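# Seat one blank on the fixture's two locating pins

## Task

Get a single blank onto the fixture so both locating pins pass through it and it rests flat on the rest pads; the second blank must not end up on the fixture.

## Robot and tools

Robot: two UR7e-type arms in a physics simulation. left_arm (its base is on the +y side) has a two-finger parallel gripper. right_arm has a magnet gripper that only attracts steel or iron. Cameras: cam_left_wrist and cam_right_wrist, each 896x504, both carried on the wrists.

Frames: the scene frame has its origin at table-top height, midway between the nominal bases, with +x out over the table and +z up. Every pose, velocity and offset an arm reports or takes is in that arm's own base frame. The calibrated bases in scene coordinates are left_arm (+0.044, +0.386, +0.013) and right_arm (+0.039, -0.389, +0.013), each turned only slightly about z. Printed positions can be a few cm off, more so at long reach.

The 16-number row: one list covers both arms. The order is left dx, dy, dz, rx, ry, rz, left_gripper position, force_limit, speed, then right dx, dy, dz, rx, ry, rz, right_tool magnet. Every value must lie in [-1, 1]. Pose values are offsets (not poses) in that arm's base axes, measured from the arm's Hand target as it stood when the action or move began. Scale: 1.0 equals 0.6 m for translation or 180 degrees for rotation. rx, ry, rz together form a single rotation vector, applied about the Hand target position. Sending the same offset again moves the arm further by that amount. Six zeros re-request the current Hand target.

Gripper values are absolute. position: +1 is fully open (85 mm), about -0.8 brings the pads together, and -1 closes until something blocks the fingers. force_limit and speed (-1 to +1, both starting at +1) set grip strength and closing speed, roughly 20, 85 and 150 mm/s at -1, 0 and +1. A slow, low-force close holds about 30 N per pad. A fast close from wide open can exceed 200 N. Repeat the previous three gripper numbers to keep things unchanged, because a 0 there is an actual command. magnet: anything above 0.01 turns it on, 0 turns it off, and the switch takes about 0.1 s. The tool keeps whatever value was last sent.

execute_actions(actions, cameras): actions is a list of actions. Each action is a table of up to 15 rows, one row per 1/30 s step. If a table has fewer rows, its last row is held until 15 steps are done. Every row in an action counts from the start pose of that action. An empty list simply returns the current state and images. cameras picks which images come back: leave it out or use ["all"] for all, [] for none.

move(target, speed, blend, stop_force, zero, blocking, cameras) drives straight-line paths toward one row of 16 numbers, or a list of up to 15 rows. All rows are offsets from the same starting Hand targets. speed is in m/s, from 0.002 to 0.5 (default 0.25). blend is a corner radius in m. stop_force is in N, from 3 to 40, one value shared by both arms; it stops an arm's path when a push against its direction of travel is sensed. It is unreliable while the end effector is rotating, and blocking=false cannot be combined with it. zero (default true) re-zeroes the force sensors first. A move is capped at 10 s. Paths do not avoid obstacles or the other arm. The result adds a 'move:' line such as done, off_target, moving, held or fault, plus limits (paced = the pose was clipped, held = steps were withheld). 'done' tells you nothing about contact.

wait(seconds 0 to 10) holds the current commands. stop brakes a running move. zoom_image(camera, region [x0,y0,x1,y1] in pixels, no larger than 504x504) gives a closer view of the latest image. zero_wrist_force(arm) tares the wrist sensor. read_manual only returns licence text. finished_scene(scene) ends the scene and cannot be undone. The goal must still hold after the robot lets go.

Result lines: end_effector_position (m) and quaternion in the base frame. For left_arm this is the point between the closed pads; for right_arm it is the centre of the magnet face. Hand target is the last commanded pose after clipping, and it is where the next offsets start. The arm often comes to rest short of it, so send the remaining difference. The controller clips each command to within 150 mm and 16 degrees of the measured pose. object_status: 0 moving, 1 blocked while opening, 2 blocked while closing (a grip), 3 reached the commanded position. position_measured is in counts: 3 open, 78 about 60 mm, 130 about 40 mm, 180 about 20 mm, 230 pads together. Magnet lines: magnet_out, magnet_back, and part_present (1 while holding steel at 30% or more of full force, up to about 2.5 mm away). Wrist force and torque are given in the end effector axes, with a third line for the peak since the last reading. Joint velocities reading 'within noise' means the arm is at rest.

Magnet use: the face is a 48 mm rubber ring around a 31 mm steel centre. Holding force is about 120 N when the part lies flat over the centre, dropping to half at 1.5 mm and 9% at 5 mm. Light parts jump up from about 10 mm. Aim to stop just short of touching; going 1 mm past contact can hit the force limit. Tilting the face or moving fast can make a part slide off.

Avoid: any force on an arm reaching about 150 N, or joint torque at its limit (wrist joints 26.3 N m), which freezes that arm for 10 s. Also avoid hard hits, fast contact, targets pushed beyond a firm surface, gripping hard on a part that is still supported, dropping parts or releasing them while moving, arms touching each other, anything leaving the table, paths passing near an arm's own base, and long stretched-out holds that overheat motors (85 °C triggers a brake stop). A loose object may occasionally be nudged by outside pushes.

Each tool is called in YAML: its name, and indented under it one key for each argument.

## Session

execute_actions:
  actions: []

Scene clock: 0.00 s.
left_arm: end_effector_position=(+0.3139, +0.5306, +0.1246) position_measured=3 object_status=3 end_effector_quat_wxyz=(-0.005, +0.903, -0.400, +0.159) | right_arm: end_effector_position=(+0.5281, -0.0226, +0.2145) magnet_out=0 magnet_back=1 part_present=0 end_effector_quat_wxyz=(+0.714, -0.583, -0.365, -0.130)
Joint positions: left_arm=[0.947 -1.194 1.72 -2.175 -1.881 -1.372] | right_arm=[-0.542 -0.853 1.328 -0.408 -0.922 -2.351]
Joint velocities: within noise
Joint torques (N m): no reading
Motor temperatures (°C): left_arm=[33 24 31 29 42 30] | right_arm=[38 36 33 47 37 45]
Wrist force (N): no reading
Wrist torque (N m): no reading
Wrist force, peak (N): no reading
Hand target: left_arm +0.3139, +0.5306, +0.1246; -0.005, +0.903, -0.400, +0.159 | right_arm +0.5281, -0.0226, +0.2145; +0.714, -0.583, -0.365, -0.130

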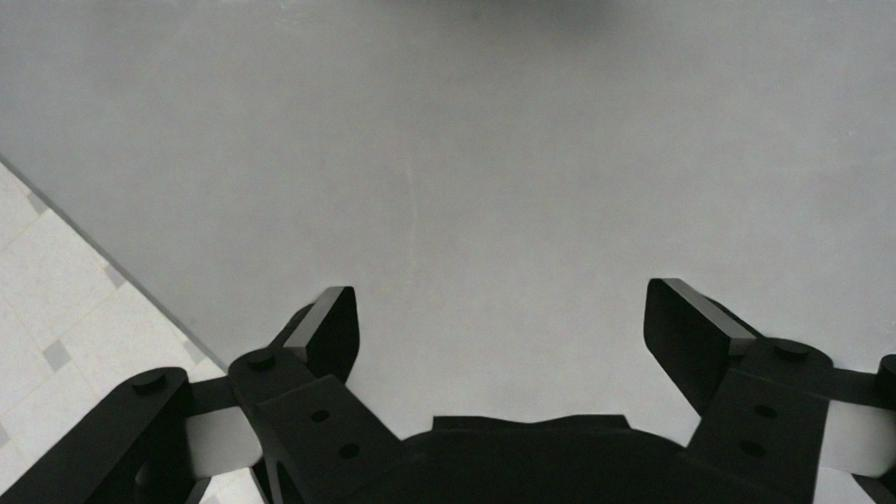

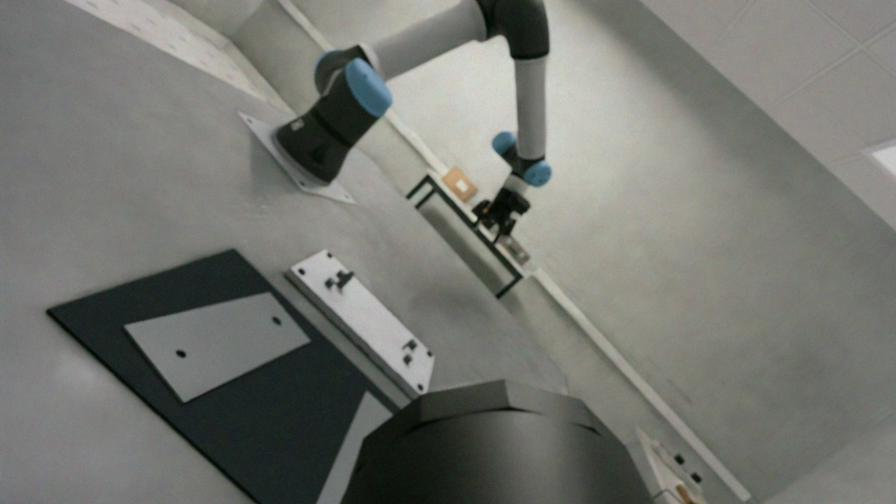

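zoom_image:
  camera: "cam_right_wrist"
  region: [250, 220, 470, 420]

zoom_image:
  camera: "cam_right_wrist"
  region: [30, 230, 420, 504]

Scaled by 2.291 from the camera's 896x504 image, which has a finer 1280x720 frame.

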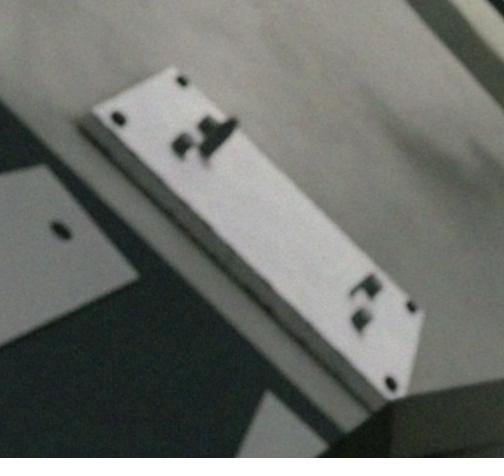

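Scaled by 1.292 from the camera's 896x504 image, which has a finer 1280x720 frame.

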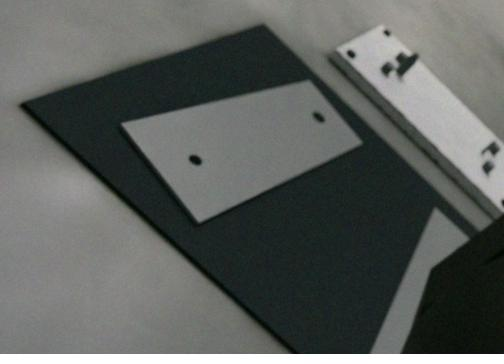

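move:
  target: [0,0,0,0,0,0,1,1,1,-0.1868,0.4177,0.2758,-0.1064,-0.5845,0.4773,0]
  speed: 0.25

Scene clock: 10.03 s.
left_arm: end_effector_position=(+0.3139, +0.5306, +0.1246) position_measured=3 object_status=3 end_effector_quat_wxyz=(-0.005, +0.903, -0.400, +0.159) | right_arm: end_effector_position=(+0.4161, +0.2280, +0.3800) magnet_out=0 magnet_back=1 part_present=0 end_effector_quat_wxyz=(+0.000, +0.000, +1.000, +0.000)
Joint positions: left_arm=[0.947 -1.194 1.72 -2.175 -1.881 -1.372] | right_arm=[0.217 -1.657 1.677 -1.591 -1.571 -2.925]
Joint velocities: within noise
Joint torques (N m): left_arm=[4.35 -37.85 -18.53 -2.18 0.4 1.34] | right_arm=[9.59 -27.48 -15.4 -4.93 -1.56 -2]
Motor temperatures (°C): left_arm=[33 24 31 29 42 30] | right_arm=[38 36 33 47 37 45]
Wrist force (N): left_arm=[0.1 -0.1 -0.2] | right_arm=[1.6 -1.3 -0.7]
Wrist torque (N m): left_arm=[-0.01 -0.01 0.00] | right_arm=[0.03 -0.18 -0.24]
Wrist force, peak (N): left_arm=[0.0 0.1 -0.4] | right_arm=[2.0 -0.8 -1.0]
Hand target: left_arm +0.3139, +0.5306, +0.1246; -0.005, +0.903, -0.400, +0.159 | right_arm +0.4161, +0.2281, +0.3800; +0.000, +0.000, +1.000, +0.000
Off the commanded pose: left_arm 0.000 m, 0 deg | right_arm 0.000 m, 0 deg.
move: done

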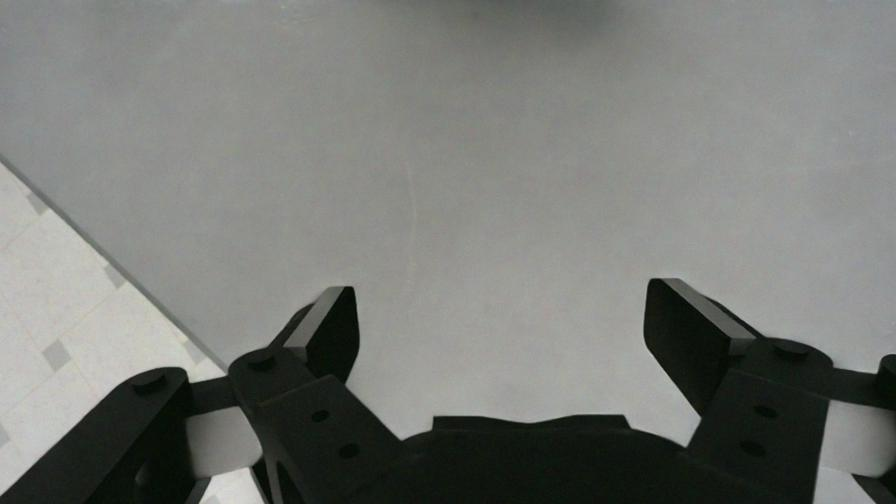

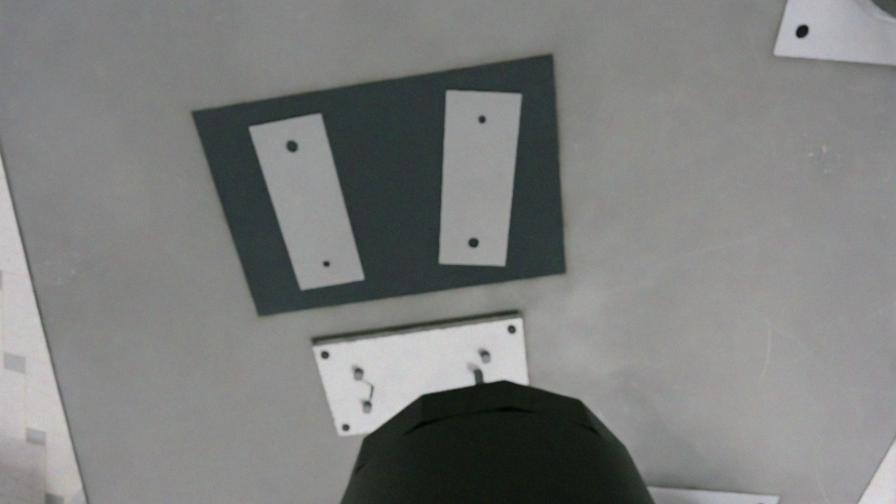

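zoom_image:
  camera: "cam_right_wrist"
  region: [180, 40, 580, 330]

zoom_image:
  camera: "cam_right_wrist"
  region: [300, 300, 560, 450]

Scaled by 1.260 from the camera's 896x504 image, which has a finer 1280x720 frame.

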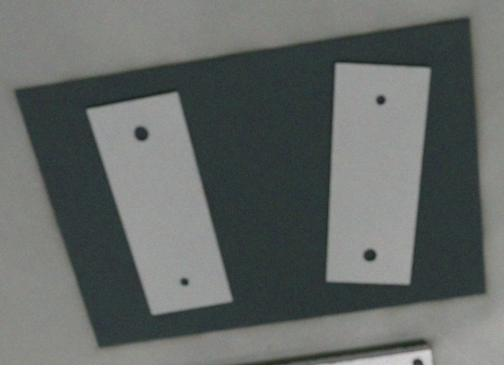

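Scaled by 1.938 from the camera's 896x504 image, which has a finer 1280x720 frame.

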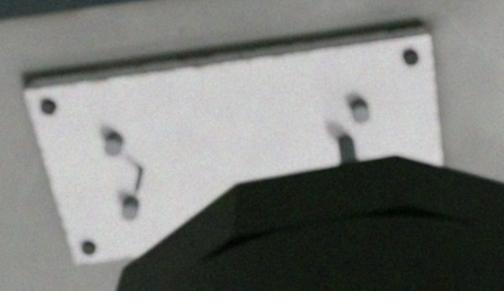

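move:
  target: [0,0,0,0,0,0,1,1,1,0.0383,0.3175,-0.2483,0,0,0,0]
  speed: 0.25
  cameras: ["cam_right_wrist"]

Scene clock: 12.63 s.
left_arm: end_effector_position=(+0.3139, +0.5306, +0.1246) position_measured=3 object_status=3 end_effector_quat_wxyz=(-0.005, +0.903, -0.400, +0.159) | right_arm: end_effector_position=(+0.4390, +0.4185, +0.2311) magnet_out=0 magnet_back=1 part_present=0 end_effector_quat_wxyz=(+0.000, +0.000, +1.000, +0.000)
Joint positions: left_arm=[0.947 -1.194 1.72 -2.175 -1.881 -1.372] | right_arm=[0.54 -1.271 1.635 -1.935 -1.571 -2.602]
Joint velocities: within noise
Joint torques (N m): left_arm=[7.69 -36.66 -18.84 -2.02 0.51 1.31] | right_arm=[8.6 -26.58 -33.78 -4.86 -1.4 1.67]
Motor temperatures (°C): left_arm=[33 24 31 29 42 30] | right_arm=[38 36 33 47 37 45]
Wrist force (N): left_arm=[0.1 0.0 -0.1] | right_arm=[1.4 -0.7 -0.4]
Wrist torque (N m): left_arm=[0.00 -0.02 0.00] | right_arm=[0.05 -0.17 -0.22]
Wrist force, peak (N): left_arm=[0.4 0.1 -0.2] | right_arm=[1.7 -2.3 -1.7]
Hand target: left_arm +0.3139, +0.5306, +0.1246; -0.005, +0.903, -0.400, +0.159 | right_arm +0.4390, +0.4186, +0.2310; +0.000, +0.000, +1.000, +0.000
Off the commanded pose: left_arm 0.000 m, 0 deg | right_arm 0.000 m, 0 deg.
move: done
Images, in order (width x height): cam_right_wrist 896x504.

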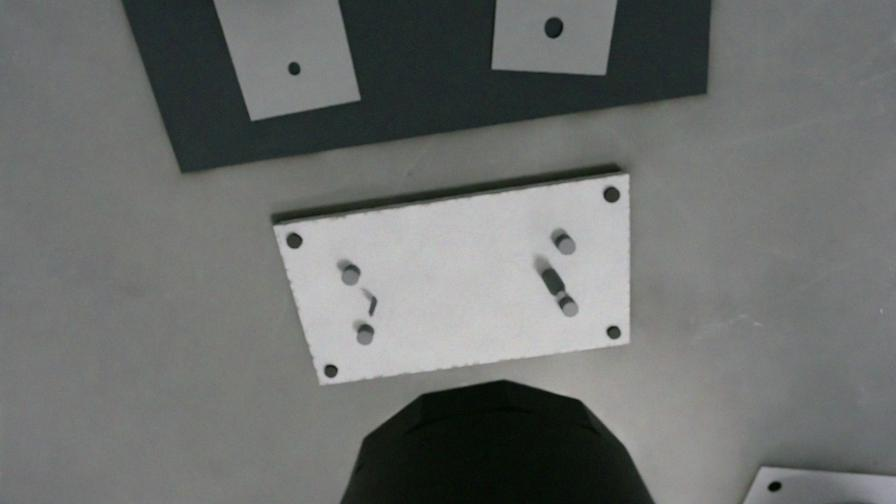

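zoom_image:
  camera: "cam_right_wrist"
  region: [260, 160, 650, 390]

zoom_image:
  camera: "cam_right_wrist"
  region: [320, 240, 420, 360]

zoom_image:
  camera: "cam_right_wrist"
  region: [510, 210, 610, 330]

Scaled by 1.292 from the camera's 896x504 image, which has a finer 1280x720 frame.

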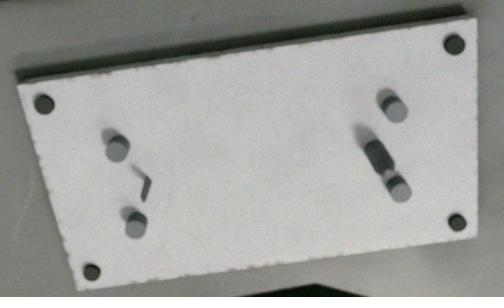

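Scaled by 4.200 from the camera's 896x504 image, which has a finer 1280x720 frame.

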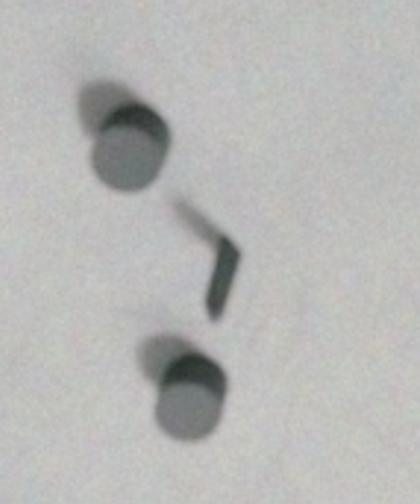

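Scaled by 4.200 from the camera's 896x504 image, which has a finer 1280x720 frame.

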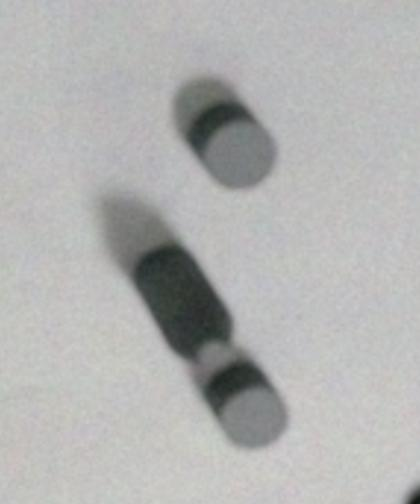

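zoom_image:
  camera: "cam_right_wrist"
  region: [240, 20, 360, 130]

zoom_image:
  camera: "cam_right_wrist"
  region: [480, 0, 620, 90]

Scaled by 4.200 from the camera's 896x504 image, which has a finer 1280x720 frame.

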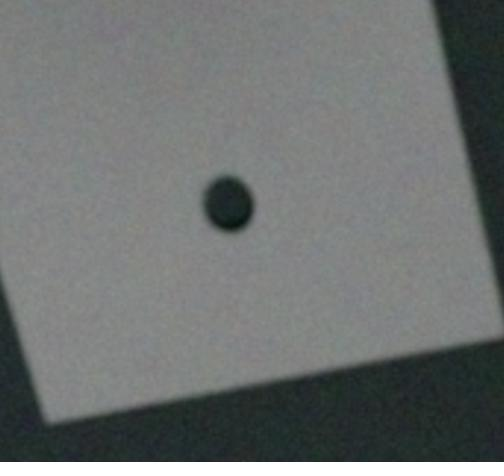

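Scaled by 3.600 from the camera's 896x504 image, which has a finer 1280x720 frame.

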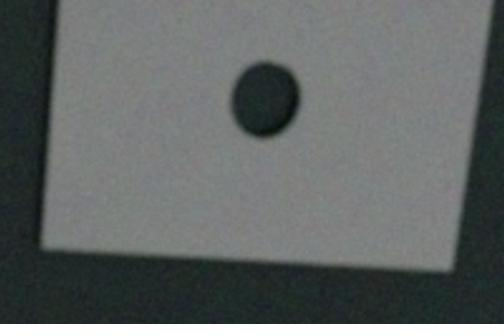

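move:
  target: [0,0,0,0,0,0,1,1,1,0,0,0.2483,0,0,0,0]
  speed: 0.25
  cameras: ["cam_right_wrist"]

zoom_image:
  camera: "cam_right_wrist"
  region: [320, 100, 560, 260]

Scene clock: 15.33 s.
left_arm: end_effector_position=(+0.3139, +0.5306, +0.1246) position_measured=3 object_status=3 end_effector_quat_wxyz=(-0.005, +0.903, -0.400, +0.159) | right_arm: end_effector_position=(+0.4390, +0.4186, +0.3799) magnet_out=0 magnet_back=1 part_present=0 end_effector_quat_wxyz=(+0.000, +0.000, +1.000, +0.000)
Joint positions: left_arm=[0.947 -1.194 1.72 -2.175 -1.881 -1.372] | right_arm=[0.54 -1.334 1.328 -1.565 -1.571 -2.602]
Joint velocities: within noise
Joint torques (N m): left_arm=[7.46 -35.93 -16.22 -1.62 0.51 1.73] | right_arm=[-7.58 -25.54 -34.83 -1.2 -1.44 -0.91]
Motor temperatures (°C): left_arm=[33 24 31 29 42 30] | right_arm=[38 36 33 47 37 45]
Wrist force (N): left_arm=[0.2 0.2 -0.1] | right_arm=[1.5 -1.0 -0.1]
Wrist torque (N m): left_arm=[0.03 -0.04 0.00] | right_arm=[0.05 -0.14 -0.25]
Wrist force, peak (N): left_arm=[0.1 0.3 -0.5] | right_arm=[1.6 -1.2 -1.9]
Hand target: left_arm +0.3139, +0.5306, +0.1246; -0.005, +0.903, -0.400, +0.159 | right_arm +0.4390, +0.4186, +0.3800; +0.000, +0.000, +1.000, +0.000
Off the commanded pose: left_arm 0.000 m, 0 deg | right_arm 0.000 m, 0 deg.
move: done
Images, in order (width x height): cam_right_wrist 896x504.

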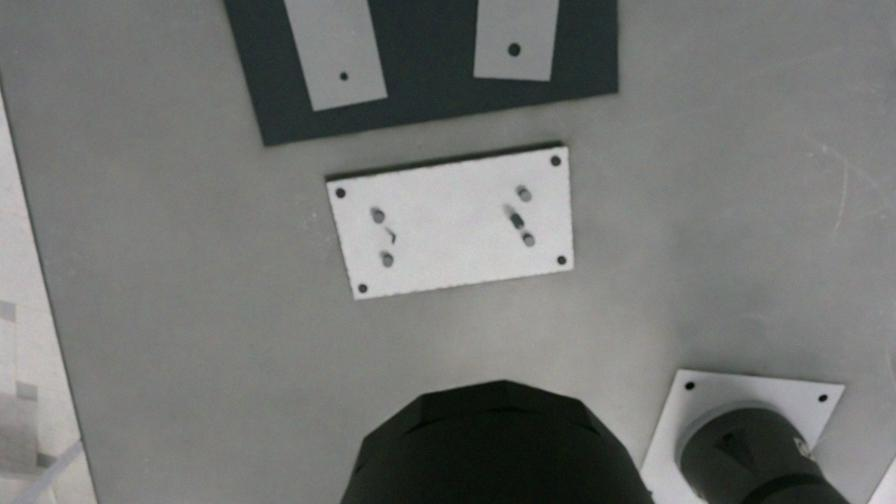

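Scaled by 2.100 from the camera's 896x504 image, which has a finer 1280x720 frame.

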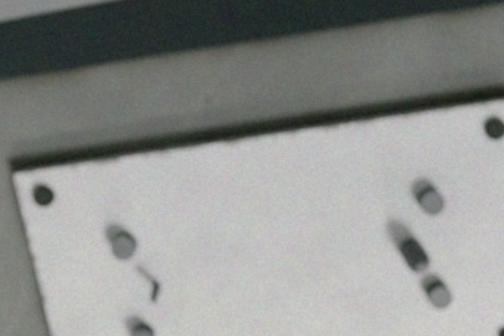

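move:
  target: [0,0,0,0,0,0,1,1,1,-0.1042,0.1040,-0.2482,0,0,-0.5,0]
  speed: 0.3
  cameras: ["cam_right_wrist"]

zoom_image:
  camera: "cam_right_wrist"
  region: [320, 60, 580, 420]

Scene clock: 23.10 s.
left_arm: end_effector_position=(+0.3139, +0.5306, +0.1246) position_measured=3 object_status=3 end_effector_quat_wxyz=(-0.005, +0.903, -0.400, +0.159) | right_arm: end_effector_position=(+0.3765, +0.4810, +0.2311) magnet_out=0 magnet_back=1 part_present=0 end_effector_quat_wxyz=(+0.000, +0.707, +0.707, +0.000)
Joint positions: left_arm=[0.947 -1.194 1.72 -2.175 -1.881 -1.372] | right_arm=[0.687 -1.261 1.621 -1.93 -1.571 -0.885]
Joint velocities: within noise
Joint torques (N m): left_arm=[11.41 -33.63 -16.4 -1.5 0.31 1.45] | right_arm=[8.31 -28.39 -15.38 -4.76 -1.24 1.79]
Motor temperatures (°C): left_arm=[33 24 31 29 42 30] | right_arm=[38 36 33 47 37 44]
Wrist force (N): left_arm=[0.1 0.1 0.0] | right_arm=[1.6 -0.8 -0.4]
Wrist torque (N m): left_arm=[0.02 -0.01 0.00] | right_arm=[0.04 -0.22 -0.16]
Wrist force, peak (N): left_arm=[0.0 0.1 -0.5] | right_arm=[1.8 -1.4 -0.2]
Hand target: left_arm +0.3139, +0.5306, +0.1246; -0.005, +0.903, -0.400, +0.159 | right_arm +0.3765, +0.4810, +0.2311; +0.000, +0.707, +0.707, +0.000
Off the commanded pose: left_arm 0.000 m, 0 deg | right_arm 0.000 m, 0 deg.
move: done
Images, in order (width x height): cam_right_wrist 896x504.

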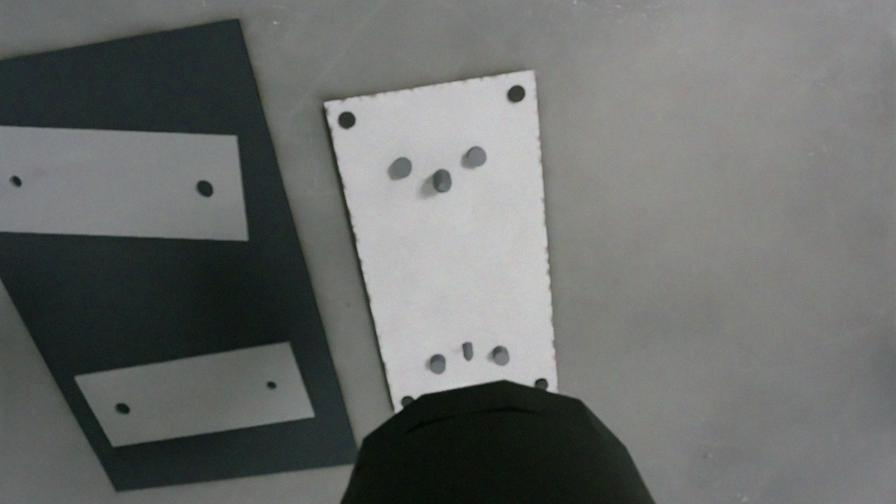

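Scaled by 1.400 from the camera's 896x504 image, which has a finer 1280x720 frame.

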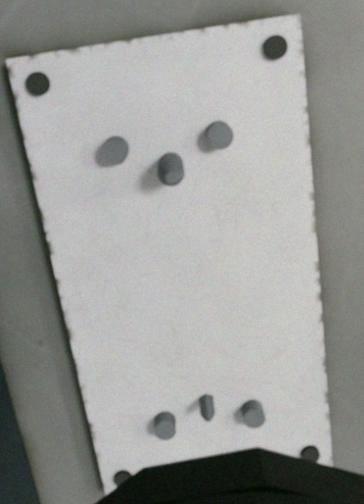

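move:
  target: [0,0,0,0,0,0,1,1,1,0.1042,0.1042,0,0,0,-0.5,0]
  speed: 0.3
  cameras: ["cam_right_wrist"]

zoom_image:
  camera: "cam_right_wrist"
  region: [240, 160, 640, 400]

Scene clock: 26.63 s.
left_arm: end_effector_position=(+0.3139, +0.5306, +0.1246) position_measured=3 object_status=3 end_effector_quat_wxyz=(-0.005, +0.903, -0.400, +0.159) | right_arm: end_effector_position=(+0.4390, +0.5435, +0.2311) magnet_out=0 magnet_back=1 part_present=0 end_effector_quat_wxyz=(+0.000, +1.000, +0.000, +0.000)
Joint positions: left_arm=[0.947 -1.194 1.72 -2.175 -1.881 -1.372] | right_arm=[0.699 -1.059 1.328 -1.839 -1.571 0.699]
Joint velocities: within noise
Joint torques (N m): left_arm=[11.68 -32.66 -17.68 -1.4 0.59 1.59] | right_arm=[7.11 -36.4 -33.63 -1.17 -1.32 1.9]
Motor temperatures (°C): left_arm=[33 24 31 29 42 30] | right_arm=[38 36 33 47 37 44]
Wrist force (N): left_arm=[-0.1 0.1 -0.3] | right_arm=[1.8 -0.7 -0.3]
Wrist torque (N m): left_arm=[0.01 0.02 0.00] | right_arm=[0.05 -0.18 -0.24]
Wrist force, peak (N): left_arm=[0.3 0.1 -0.3] | right_arm=[2.0 -1.1 -0.4]
Hand target: left_arm +0.3139, +0.5306, +0.1246; -0.005, +0.903, -0.400, +0.159 | right_arm +0.4390, +0.5435, +0.2311; +0.000, +1.000, +0.000, +0.000
Off the commanded pose: left_arm 0.000 m, 0 deg | right_arm 0.000 m, 0 deg.
move: done
Images, in order (width x height): cam_right_wrist 896x504.

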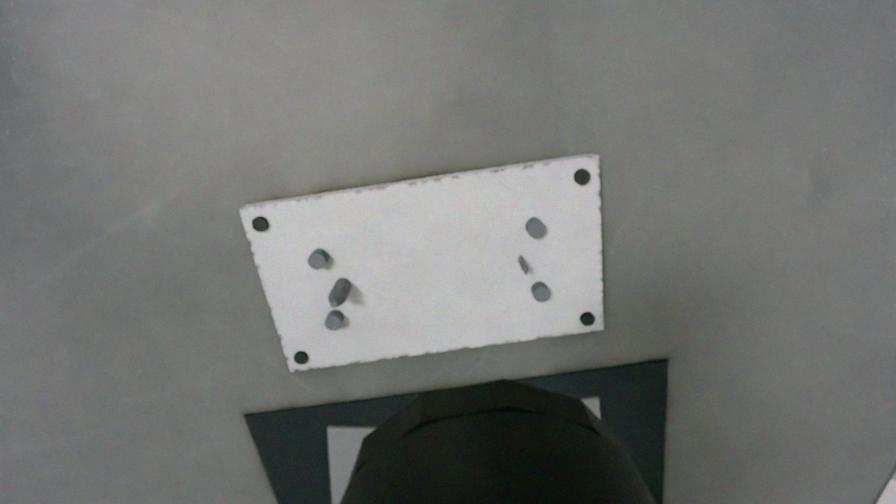

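Scaled by 1.260 from the camera's 896x504 image, which has a finer 1280x720 frame.

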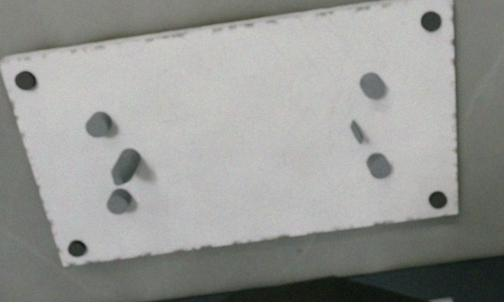

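zoom_image:
  camera: "cam_right_wrist"
  region: [240, 200, 280, 240]

zoom_image:
  camera: "cam_right_wrist"
  region: [562, 157, 602, 197]

zoom_image:
  camera: "cam_right_wrist"
  region: [281, 337, 321, 377]

zoom_image:
  camera: "cam_right_wrist"
  region: [567, 299, 607, 339]

Scaled by 12.600 from the camera's 896x504 image, which has a finer 1280x720 frame.

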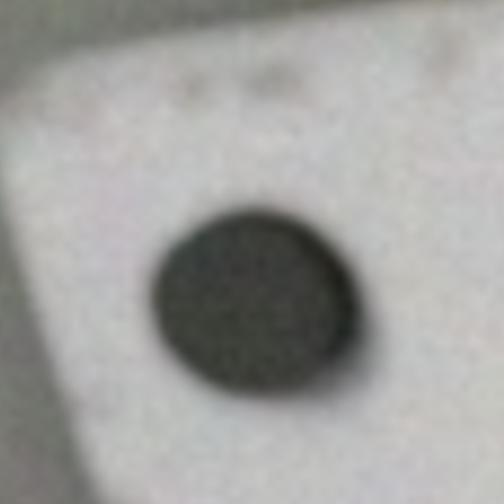

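Scaled by 12.600 from the camera's 896x504 image, which has a finer 1280x720 frame.

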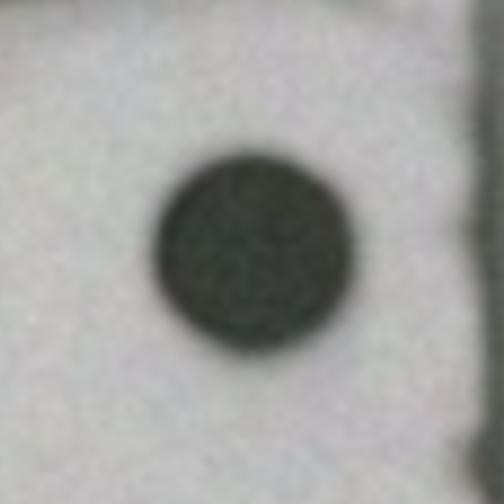

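Scaled by 12.600 from the camera's 896x504 image, which has a finer 1280x720 frame.

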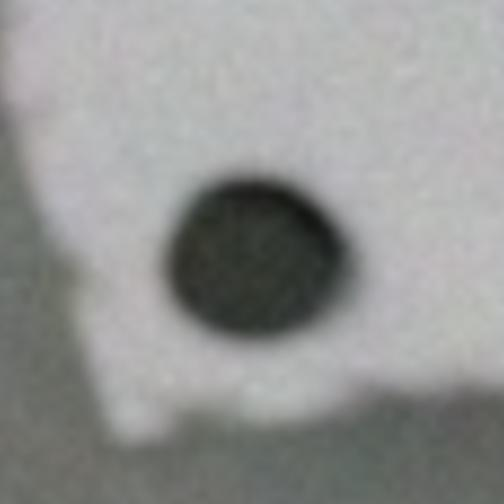

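Scaled by 12.600 from the camera's 896x504 image, which has a finer 1280x720 frame.

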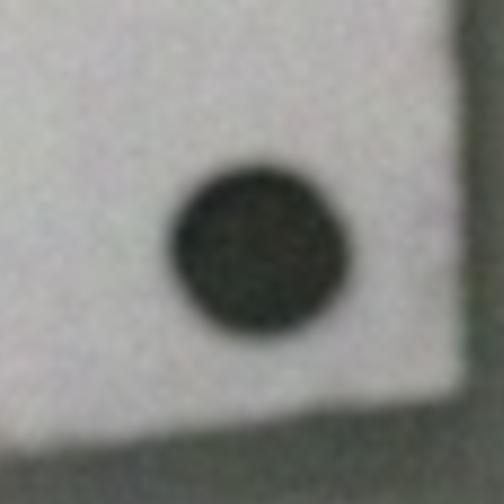

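move:
  target: [0,0,0,0,0,0,1,1,1,0,0,0.2482,0,0,0,0]
  speed: 0.25
  cameras: ["cam_right_wrist"]

Scene clock: 31.33 s.
left_arm: end_effector_position=(+0.3139, +0.5306, +0.1246) position_measured=3 object_status=3 end_effector_quat_wxyz=(-0.005, +0.903, -0.400, +0.159) | right_arm: end_effector_position=(+0.4391, +0.5435, +0.3799) magnet_out=0 magnet_back=1 part_present=0 end_effector_quat_wxyz=(+0.000, +1.000, +0.000, +0.000)
Joint positions: left_arm=[0.947 -1.194 1.72 -2.175 -1.881 -1.372] | right_arm=[0.699 -1.092 0.994 -1.473 -1.571 0.699]
Joint velocities: within noise
Joint torques (N m): left_arm=[13.29 -32.53 -17.32 -1.52 0.54 1.32] | right_arm=[0.76 -35.34 -35.41 -1.29 -1.27 1.29]
Motor temperatures (°C): left_arm=[33 24 31 29 41 30] | right_arm=[38 36 32 47 37 44]
Wrist force (N): left_arm=[-0.1 0.0 -0.2] | right_arm=[1.6 -0.7 -0.4]
Wrist torque (N m): left_arm=[0.01 0.01 0.00] | right_arm=[0.07 -0.16 -0.26]
Wrist force, peak (N): left_arm=[0.3 0.3 -0.3] | right_arm=[1.8 -1.0 -2.2]
Hand target: left_arm +0.3139, +0.5306, +0.1246; -0.005, +0.903, -0.400, +0.159 | right_arm +0.4390, +0.5435, +0.3800; +0.000, +1.000, +0.000, +0.000
Off the commanded pose: left_arm 0.000 m, 0 deg | right_arm 0.000 m, 0 deg.
move: done
Images, in order (width x height): cam_right_wrist 896x504.

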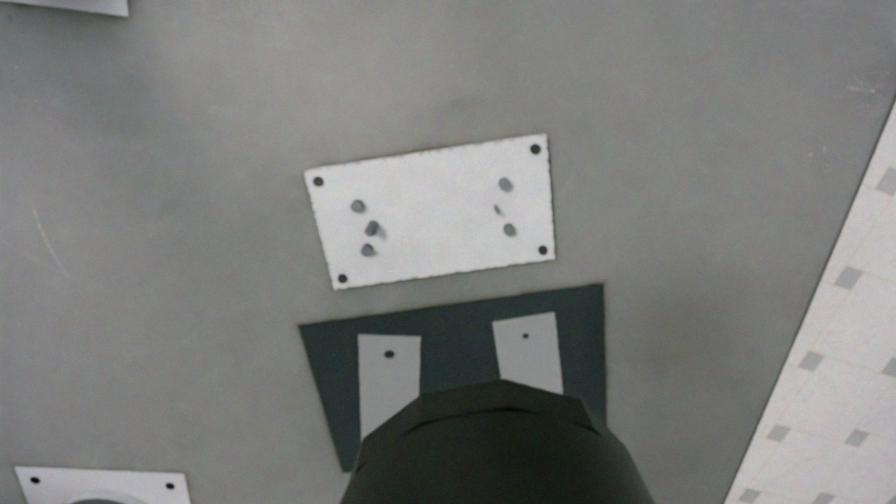

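zoom_image:
  camera: "cam_right_wrist"
  region: [298, 161, 338, 201]

zoom_image:
  camera: "cam_right_wrist"
  region: [515, 129, 555, 169]

zoom_image:
  camera: "cam_right_wrist"
  region: [322, 258, 362, 298]

zoom_image:
  camera: "cam_right_wrist"
  region: [523, 230, 563, 270]

Scaled by 12.600 from the camera's 896x504 image, which has a finer 1280x720 frame.

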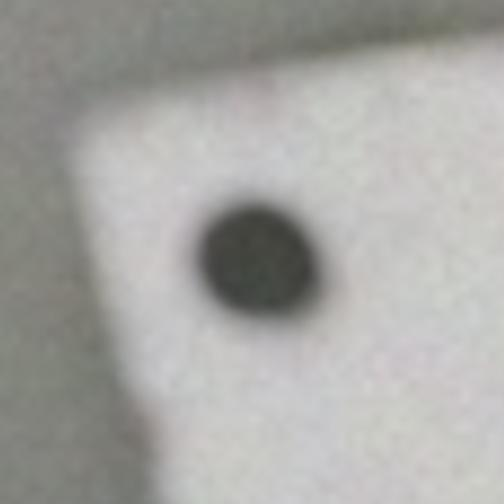

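Scaled by 12.600 from the camera's 896x504 image, which has a finer 1280x720 frame.

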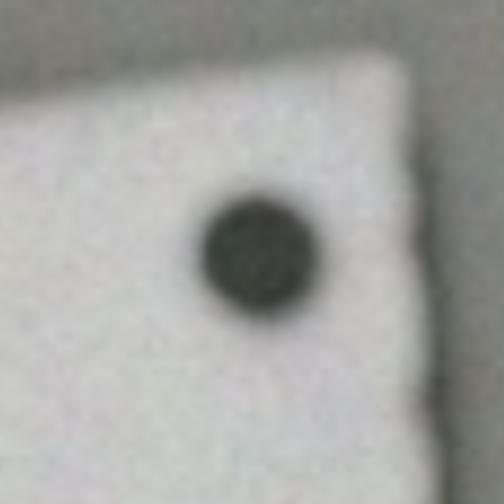

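Scaled by 12.600 from the camera's 896x504 image, which has a finer 1280x720 frame.

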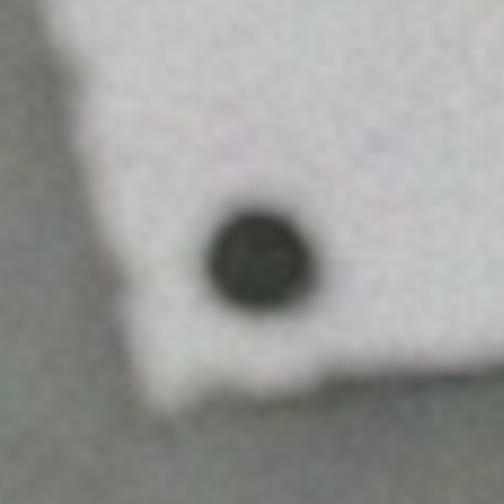

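Scaled by 12.600 from the camera's 896x504 image, which has a finer 1280x720 frame.

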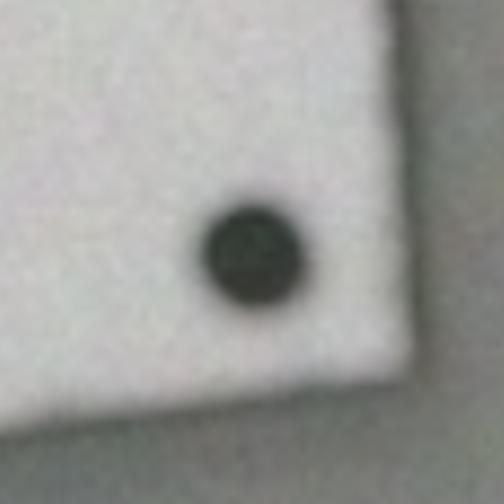

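move:
  target:
    - [0,0,0,0,0,0,1,1,1,-0.0208,-0.0958,-0.2167,0,0,0.5323,0]
    - [0,0,0,0,0,0,1,1,1,-0.0208,-0.0958,-0.4417,0,0,-0.9354,0]
  speed: 0.3
  cameras: ["cam_right_wrist"]

Scene clock: 41.00 s.
left_arm: end_effector_position=(+0.3139, +0.5306, +0.1246) position_measured=3 object_status=3 end_effector_quat_wxyz=(-0.005, +0.903, -0.400, +0.159) | right_arm: end_effector_position=(+0.4266, +0.4860, +0.1150) magnet_out=0 magnet_back=1 part_present=0 end_effector_quat_wxyz=(+0.000, -0.101, +0.995, +0.000)
Joint positions: left_arm=[0.947 -1.194 1.72 -2.175 -1.881 -1.372] | right_arm=[0.643 -1.059 1.654 -2.166 -1.571 -2.702]
Joint velocities: within noise
Joint torques (N m): left_arm=[13.06 -33.67 -18.31 -1.36 0.81 1.58] | right_arm=[-8.58 -33.01 -10.94 -4.94 1.13 -1.97]
Motor temperatures (°C): left_arm=[33 24 31 29 41 30] | right_arm=[38 36 32 47 37 44]
Wrist force (N): left_arm=[0.1 0.0 -0.2] | right_arm=[1.7 -0.8 -0.2]
Wrist torque (N m): left_arm=[0.01 -0.01 0.00] | right_arm=[0.04 -0.23 -0.20]
Wrist force, peak (N): left_arm=[0.0 0.0 -0.5] | right_arm=[2.0 -0.9 -0.5]
Hand target: left_arm +0.3139, +0.5306, +0.1246; -0.005, +0.903, -0.400, +0.159 | right_arm +0.4266, +0.4860, +0.1150; +0.000, -0.101, +0.995, +0.000
Off the commanded pose: left_arm 0.000 m, 0 deg | right_arm 0.000 m, 0 deg.
move: done
Images, in order (width x height): cam_right_wrist 896x504.

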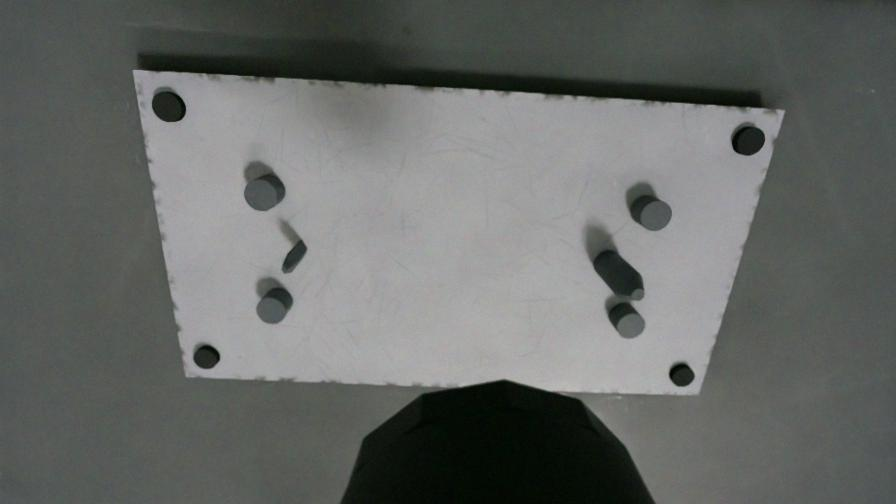

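zoom_image:
  camera: "cam_right_wrist"
  region: [230, 150, 340, 340]

zoom_image:
  camera: "cam_right_wrist"
  region: [570, 170, 690, 350]

Scaled by 2.653 from the camera's 896x504 image, which has a finer 1280x720 frame.

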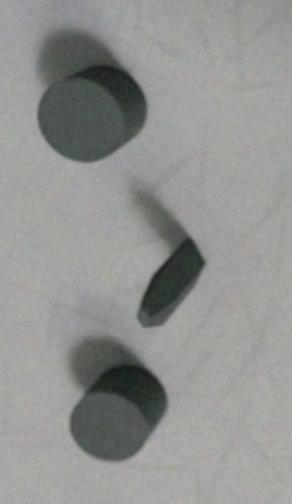

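Scaled by 2.800 from the camera's 896x504 image, which has a finer 1280x720 frame.

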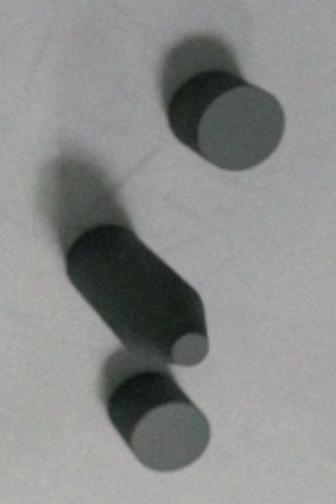

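move:
  target:
    - [0,0,0,0,0,0,1,1,1,0,0,0.1,0,0,-0.1,0]
    - [0,0,0,0,0,0,1,1,1,-0.0697,-0.3932,0.1,0,0,-0.5596,0]
    - [0,0,0,0,0,0,1,1,1,-0.0697,-0.3932,-0.05,0,0,-0.5596,0]
  speed: 0.3
  blend: [0.03,0.03,0]
  cameras: ["cam_right_wrist"]

Scene clock: 47.03 s.
left_arm: end_effector_position=(+0.3139, +0.5306, +0.1246) position_measured=3 object_status=3 end_effector_quat_wxyz=(-0.005, +0.903, -0.400, +0.159) | right_arm: end_effector_position=(+0.3847, +0.2501, +0.0850) magnet_out=0 magnet_back=1 part_present=0 end_effector_quat_wxyz=(+0.000, +0.701, +0.713, +0.000)
Joint positions: left_arm=[0.947 -1.194 1.72 -2.175 -1.881 -1.372] | right_arm=[0.282 -1.376 2.232 -2.427 -1.571 -1.305]
Joint velocities: within noise
Joint torques (N m): left_arm=[13.52 -33.89 -17.69 -1.5 0.28 1.39] | right_arm=[7.23 -16.5 -8.55 -4.7 1.04 1.69]
Motor temperatures (°C): left_arm=[33 24 31 29 41 30] | right_arm=[38 36 32 47 36 44]
Wrist force (N): left_arm=[0.1 0.1 -0.2] | right_arm=[1.8 -0.8 -0.2]
Wrist torque (N m): left_arm=[0.01 -0.01 0.00] | right_arm=[0.09 -0.21 -0.27]
Wrist force, peak (N): left_arm=[-0.1 0.2 -0.4] | right_arm=[1.5 -0.7 -2.2]
Hand target: left_arm +0.3139, +0.5306, +0.1246; -0.005, +0.903, -0.400, +0.159 | right_arm +0.3847, +0.2501, +0.0850; +0.000, +0.701, +0.713, +0.000
Off the commanded pose: left_arm 0.000 m, 0 deg | right_arm 0.000 m, 0 deg.
move: done
Images, in order (width x height): cam_right_wrist 896x504.

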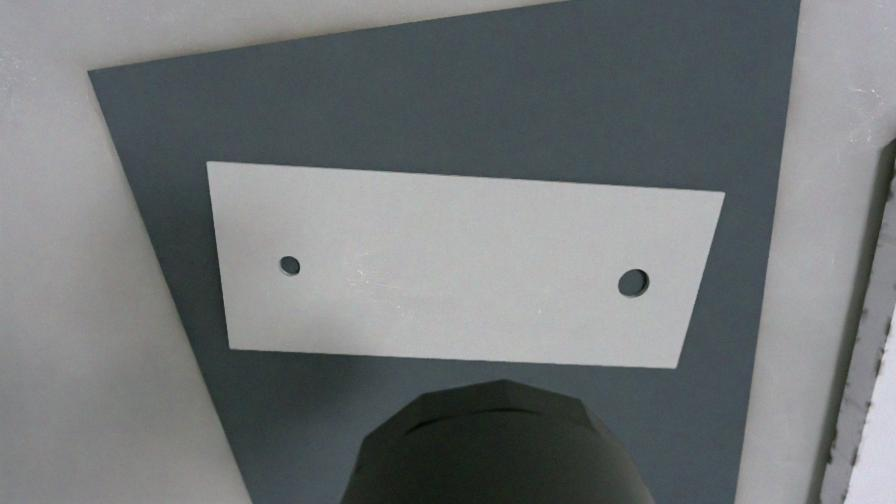

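zoom_image:
  camera: "cam_right_wrist"
  region: [260, 236, 320, 296]

zoom_image:
  camera: "cam_right_wrist"
  region: [604, 253, 664, 313]

Scaled by 8.400 from the camera's 896x504 image, which has a finer 1280x720 frame.

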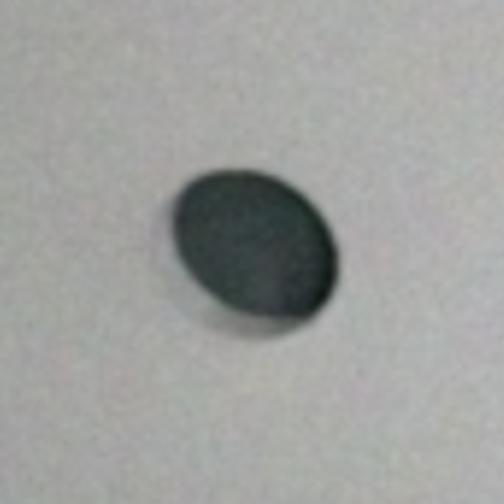

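Scaled by 8.400 from the camera's 896x504 image, which has a finer 1280x720 frame.

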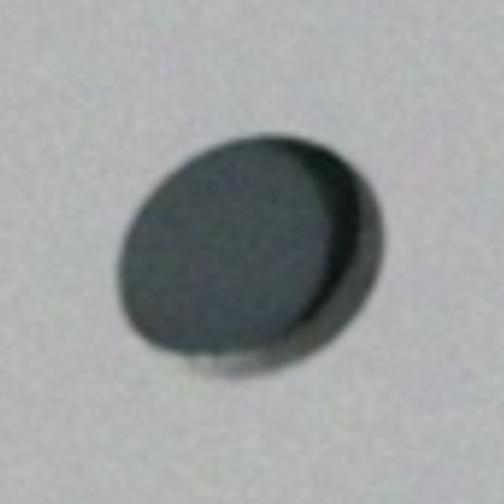

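move:
  target: [0,0,0,0,0,0,1,1,1,0.1023,0.0215,0,0,0,0,0]
  speed: 0.2
  cameras: ["cam_right_wrist"]

zoom_image:
  camera: "cam_right_wrist"
  region: [210, 60, 290, 140]

zoom_image:
  camera: "cam_right_wrist"
  region: [590, 50, 690, 150]

Scene clock: 49.37 s.
left_arm: end_effector_position=(+0.3139, +0.5306, +0.1246) position_measured=3 object_status=3 end_effector_quat_wxyz=(-0.005, +0.903, -0.400, +0.159) | right_arm: end_effector_position=(+0.4460, +0.2630, +0.0850) magnet_out=0 magnet_back=1 part_present=0 end_effector_quat_wxyz=(+0.000, +0.701, +0.713, +0.000)
Joint positions: left_arm=[0.947 -1.194 1.72 -2.175 -1.881 -1.372] | right_arm=[0.272 -1.259 2.069 -2.38 -1.571 -1.314]
Joint velocities: within noise
Joint torques (N m): left_arm=[13.37 -33.07 -18.43 -1.71 0.61 1.1] | right_arm=[-7.53 -23.36 -29.26 -1.07 -1.29 -1.98]
Motor temperatures (°C): left_arm=[33 24 31 29 41 30] | right_arm=[38 36 32 47 36 44]
Wrist force (N): left_arm=[0.1 0.0 -0.2] | right_arm=[1.7 -1.1 -0.3]
Wrist torque (N m): left_arm=[0.01 -0.02 0.00] | right_arm=[0.01 -0.23 -0.25]
Wrist force, peak (N): left_arm=[0.0 0.0 -0.5] | right_arm=[1.8 -1.8 -0.3]
Hand target: left_arm +0.3139, +0.5306, +0.1246; -0.005, +0.903, -0.400, +0.159 | right_arm +0.4461, +0.2630, +0.0850; +0.000, +0.701, +0.713, +0.000
Off the commanded pose: left_arm 0.000 m, 0 deg | right_arm 0.000 m, 0 deg.
move: done
Images, in order (width x height): cam_right_wrist 896x504.

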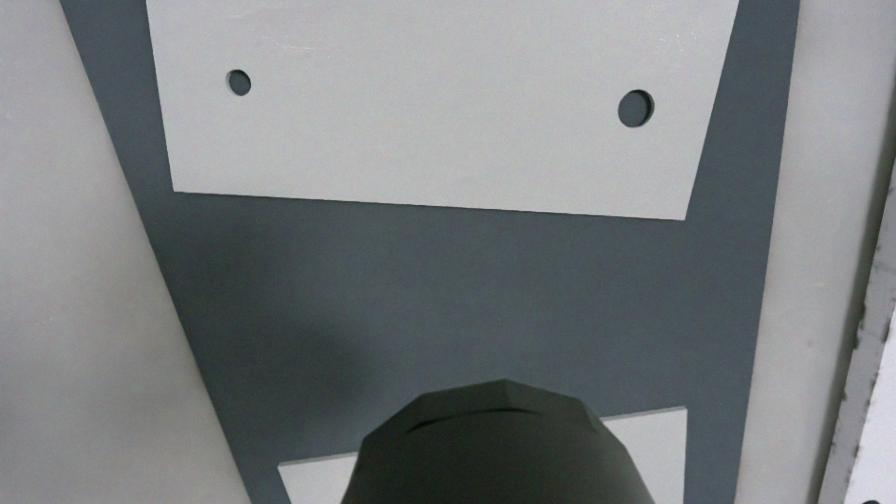

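Scaled by 6.300 from the camera's 896x504 image, which has a finer 1280x720 frame.

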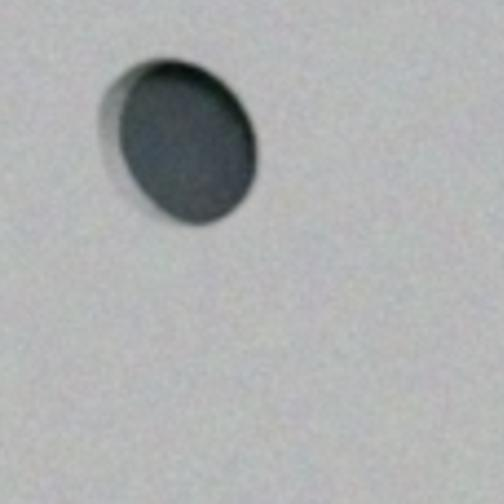

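Scaled by 5.040 from the camera's 896x504 image, which has a finer 1280x720 frame.

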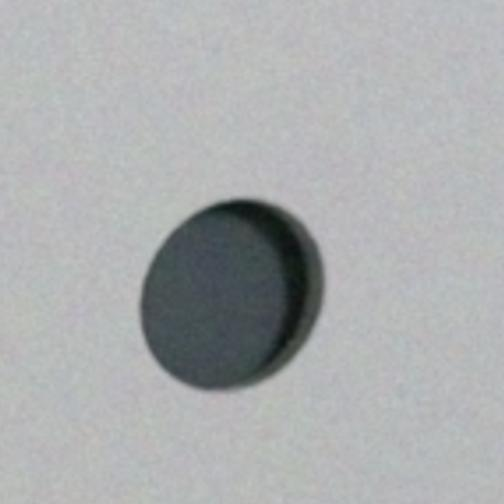

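move:
  target:
    - [0,0,0,0,0,0,1,1,1,-0.1030,-0.0202,-0.0417,0,0,0,0]
    - [0,0,0,0,0,0,1,1,1,-0.1030,-0.0202,-0.1083,0,0,0,0]
  speed: 0.15
  blend: [0.01,0]
  cameras: ["cam_right_wrist"]

Scene clock: 51.10 s.
left_arm: end_effector_position=(+0.3139, +0.5306, +0.1246) position_measured=3 object_status=3 end_effector_quat_wxyz=(-0.005, +0.903, -0.400, +0.159) | right_arm: end_effector_position=(+0.3843, +0.2509, +0.0200) magnet_out=0 magnet_back=1 part_present=0 end_effector_quat_wxyz=(+0.000, +0.701, +0.713, +0.000)
Joint positions: left_arm=[0.947 -1.194 1.72 -2.175 -1.881 -1.372] | right_arm=[0.284 -1.214 2.276 -2.633 -1.571 -1.303]
Joint velocities: within noise
Joint torques (N m): left_arm=[12.92 -31.61 -18.07 -1.35 0.29 1.53] | right_arm=[8.18 -19.01 -4.27 -4.6 1.49 1.59]
Motor temperatures (°C): left_arm=[33 24 31 29 41 30] | right_arm=[38 36 32 47 36 44]
Wrist force (N): left_arm=[0.0 0.1 -0.1] | right_arm=[2.0 -0.9 -0.5]
Wrist torque (N m): left_arm=[0.02 0.00 0.00] | right_arm=[0.04 -0.23 -0.27]
Wrist force, peak (N): left_arm=[0.3 0.3 -0.1] | right_arm=[1.8 -1.3 -1.1]
Hand target: left_arm +0.3139, +0.5306, +0.1246; -0.005, +0.903, -0.400, +0.159 | right_arm +0.3843, +0.2509, +0.0200; +0.000, +0.701, +0.713, +0.000
Off the commanded pose: left_arm 0.000 m, 0 deg | right_arm 0.000 m, 0 deg.
move: done
Images, in order (width x height): cam_right_wrist 896x504.

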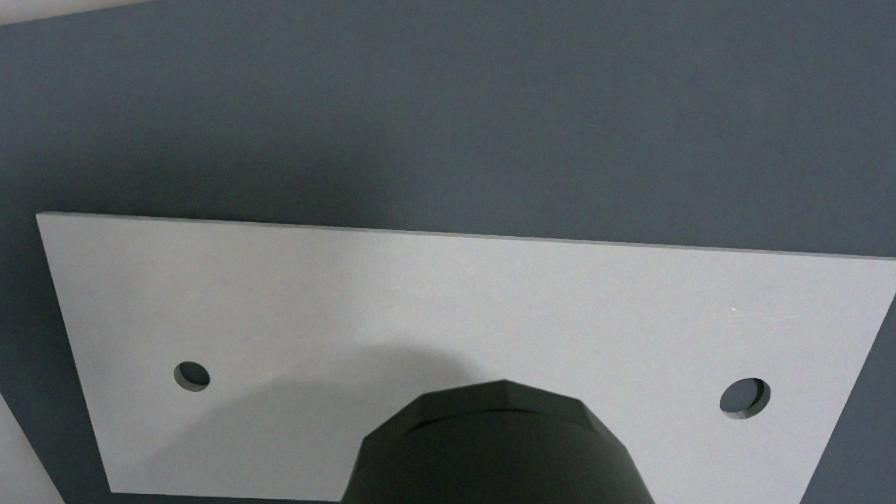

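move:
  target: [0,0,0,0,0,0,1,1,1,0,0,-0.0583,0,0,0,0]
  speed: 0.012
  stop_force: 4
  cameras: ["cam_right_wrist"]

Scene clock: 54.93 s.
left_arm: end_effector_position=(+0.3139, +0.5306, +0.1246) position_measured=3 object_status=3 end_effector_quat_wxyz=(-0.005, +0.903, -0.400, +0.159) | right_arm: end_effector_position=(+0.3843, +0.2509, -0.0082) magnet_out=0 magnet_back=1 part_present=0 end_effector_quat_wxyz=(+0.000, +0.701, +0.713, +0.000)
Joint positions: left_arm=[0.947 -1.194 1.72 -2.175 -1.881 -1.372] | right_arm=[0.284 -1.136 2.285 -2.72 -1.571 -1.303]
Joint velocities: within noise
Joint torques (N m): left_arm=[12.89 -31.87 -17.12 -1.38 0.41 1.06] | right_arm=[5.14 -35.75 -20.34 -1.21 0.98 1.12]
Motor temperatures (°C): left_arm=[33 24 31 29 41 30] | right_arm=[38 36 32 47 36 44]
Wrist force (N): left_arm=[0.1 0.0 0.0] | right_arm=[2.1 -0.2 -3.2]
Wrist torque (N m): left_arm=[0.01 -0.02 0.01] | right_arm=[0.01 -0.22 -0.27]
Wrist force, peak (N): left_arm=[0.1 0.3 -0.2] | right_arm=[-2.0 -10.3 -44.0]
Hand target: left_arm +0.3139, +0.5306, +0.1246; -0.005, +0.903, -0.400, +0.159 | right_arm +0.3843, +0.2509, -0.0082; +0.000, +0.701, +0.713, +0.000 (not the last commanded pose)
Off the commanded pose: left_arm 0.000 m, 0 deg | right_arm 0.007 m, 0 deg.
move: contact (right_arm)
Images, in order (width x height): cam_right_wrist 896x504.

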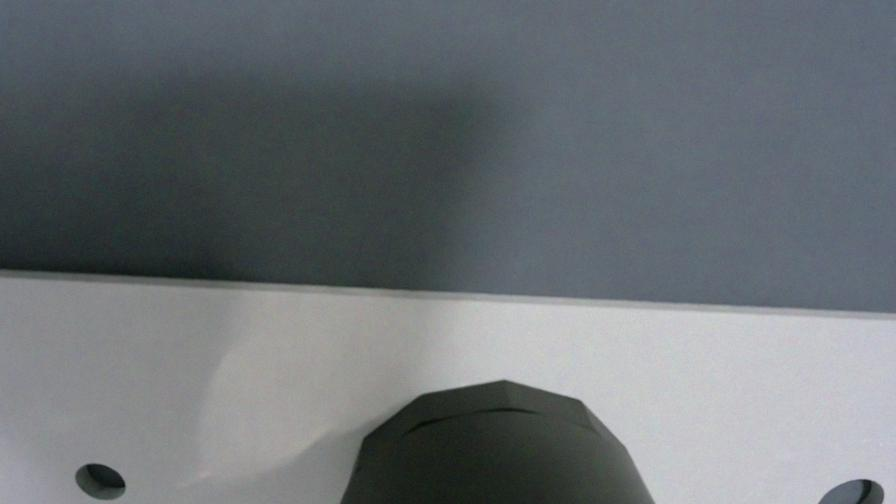

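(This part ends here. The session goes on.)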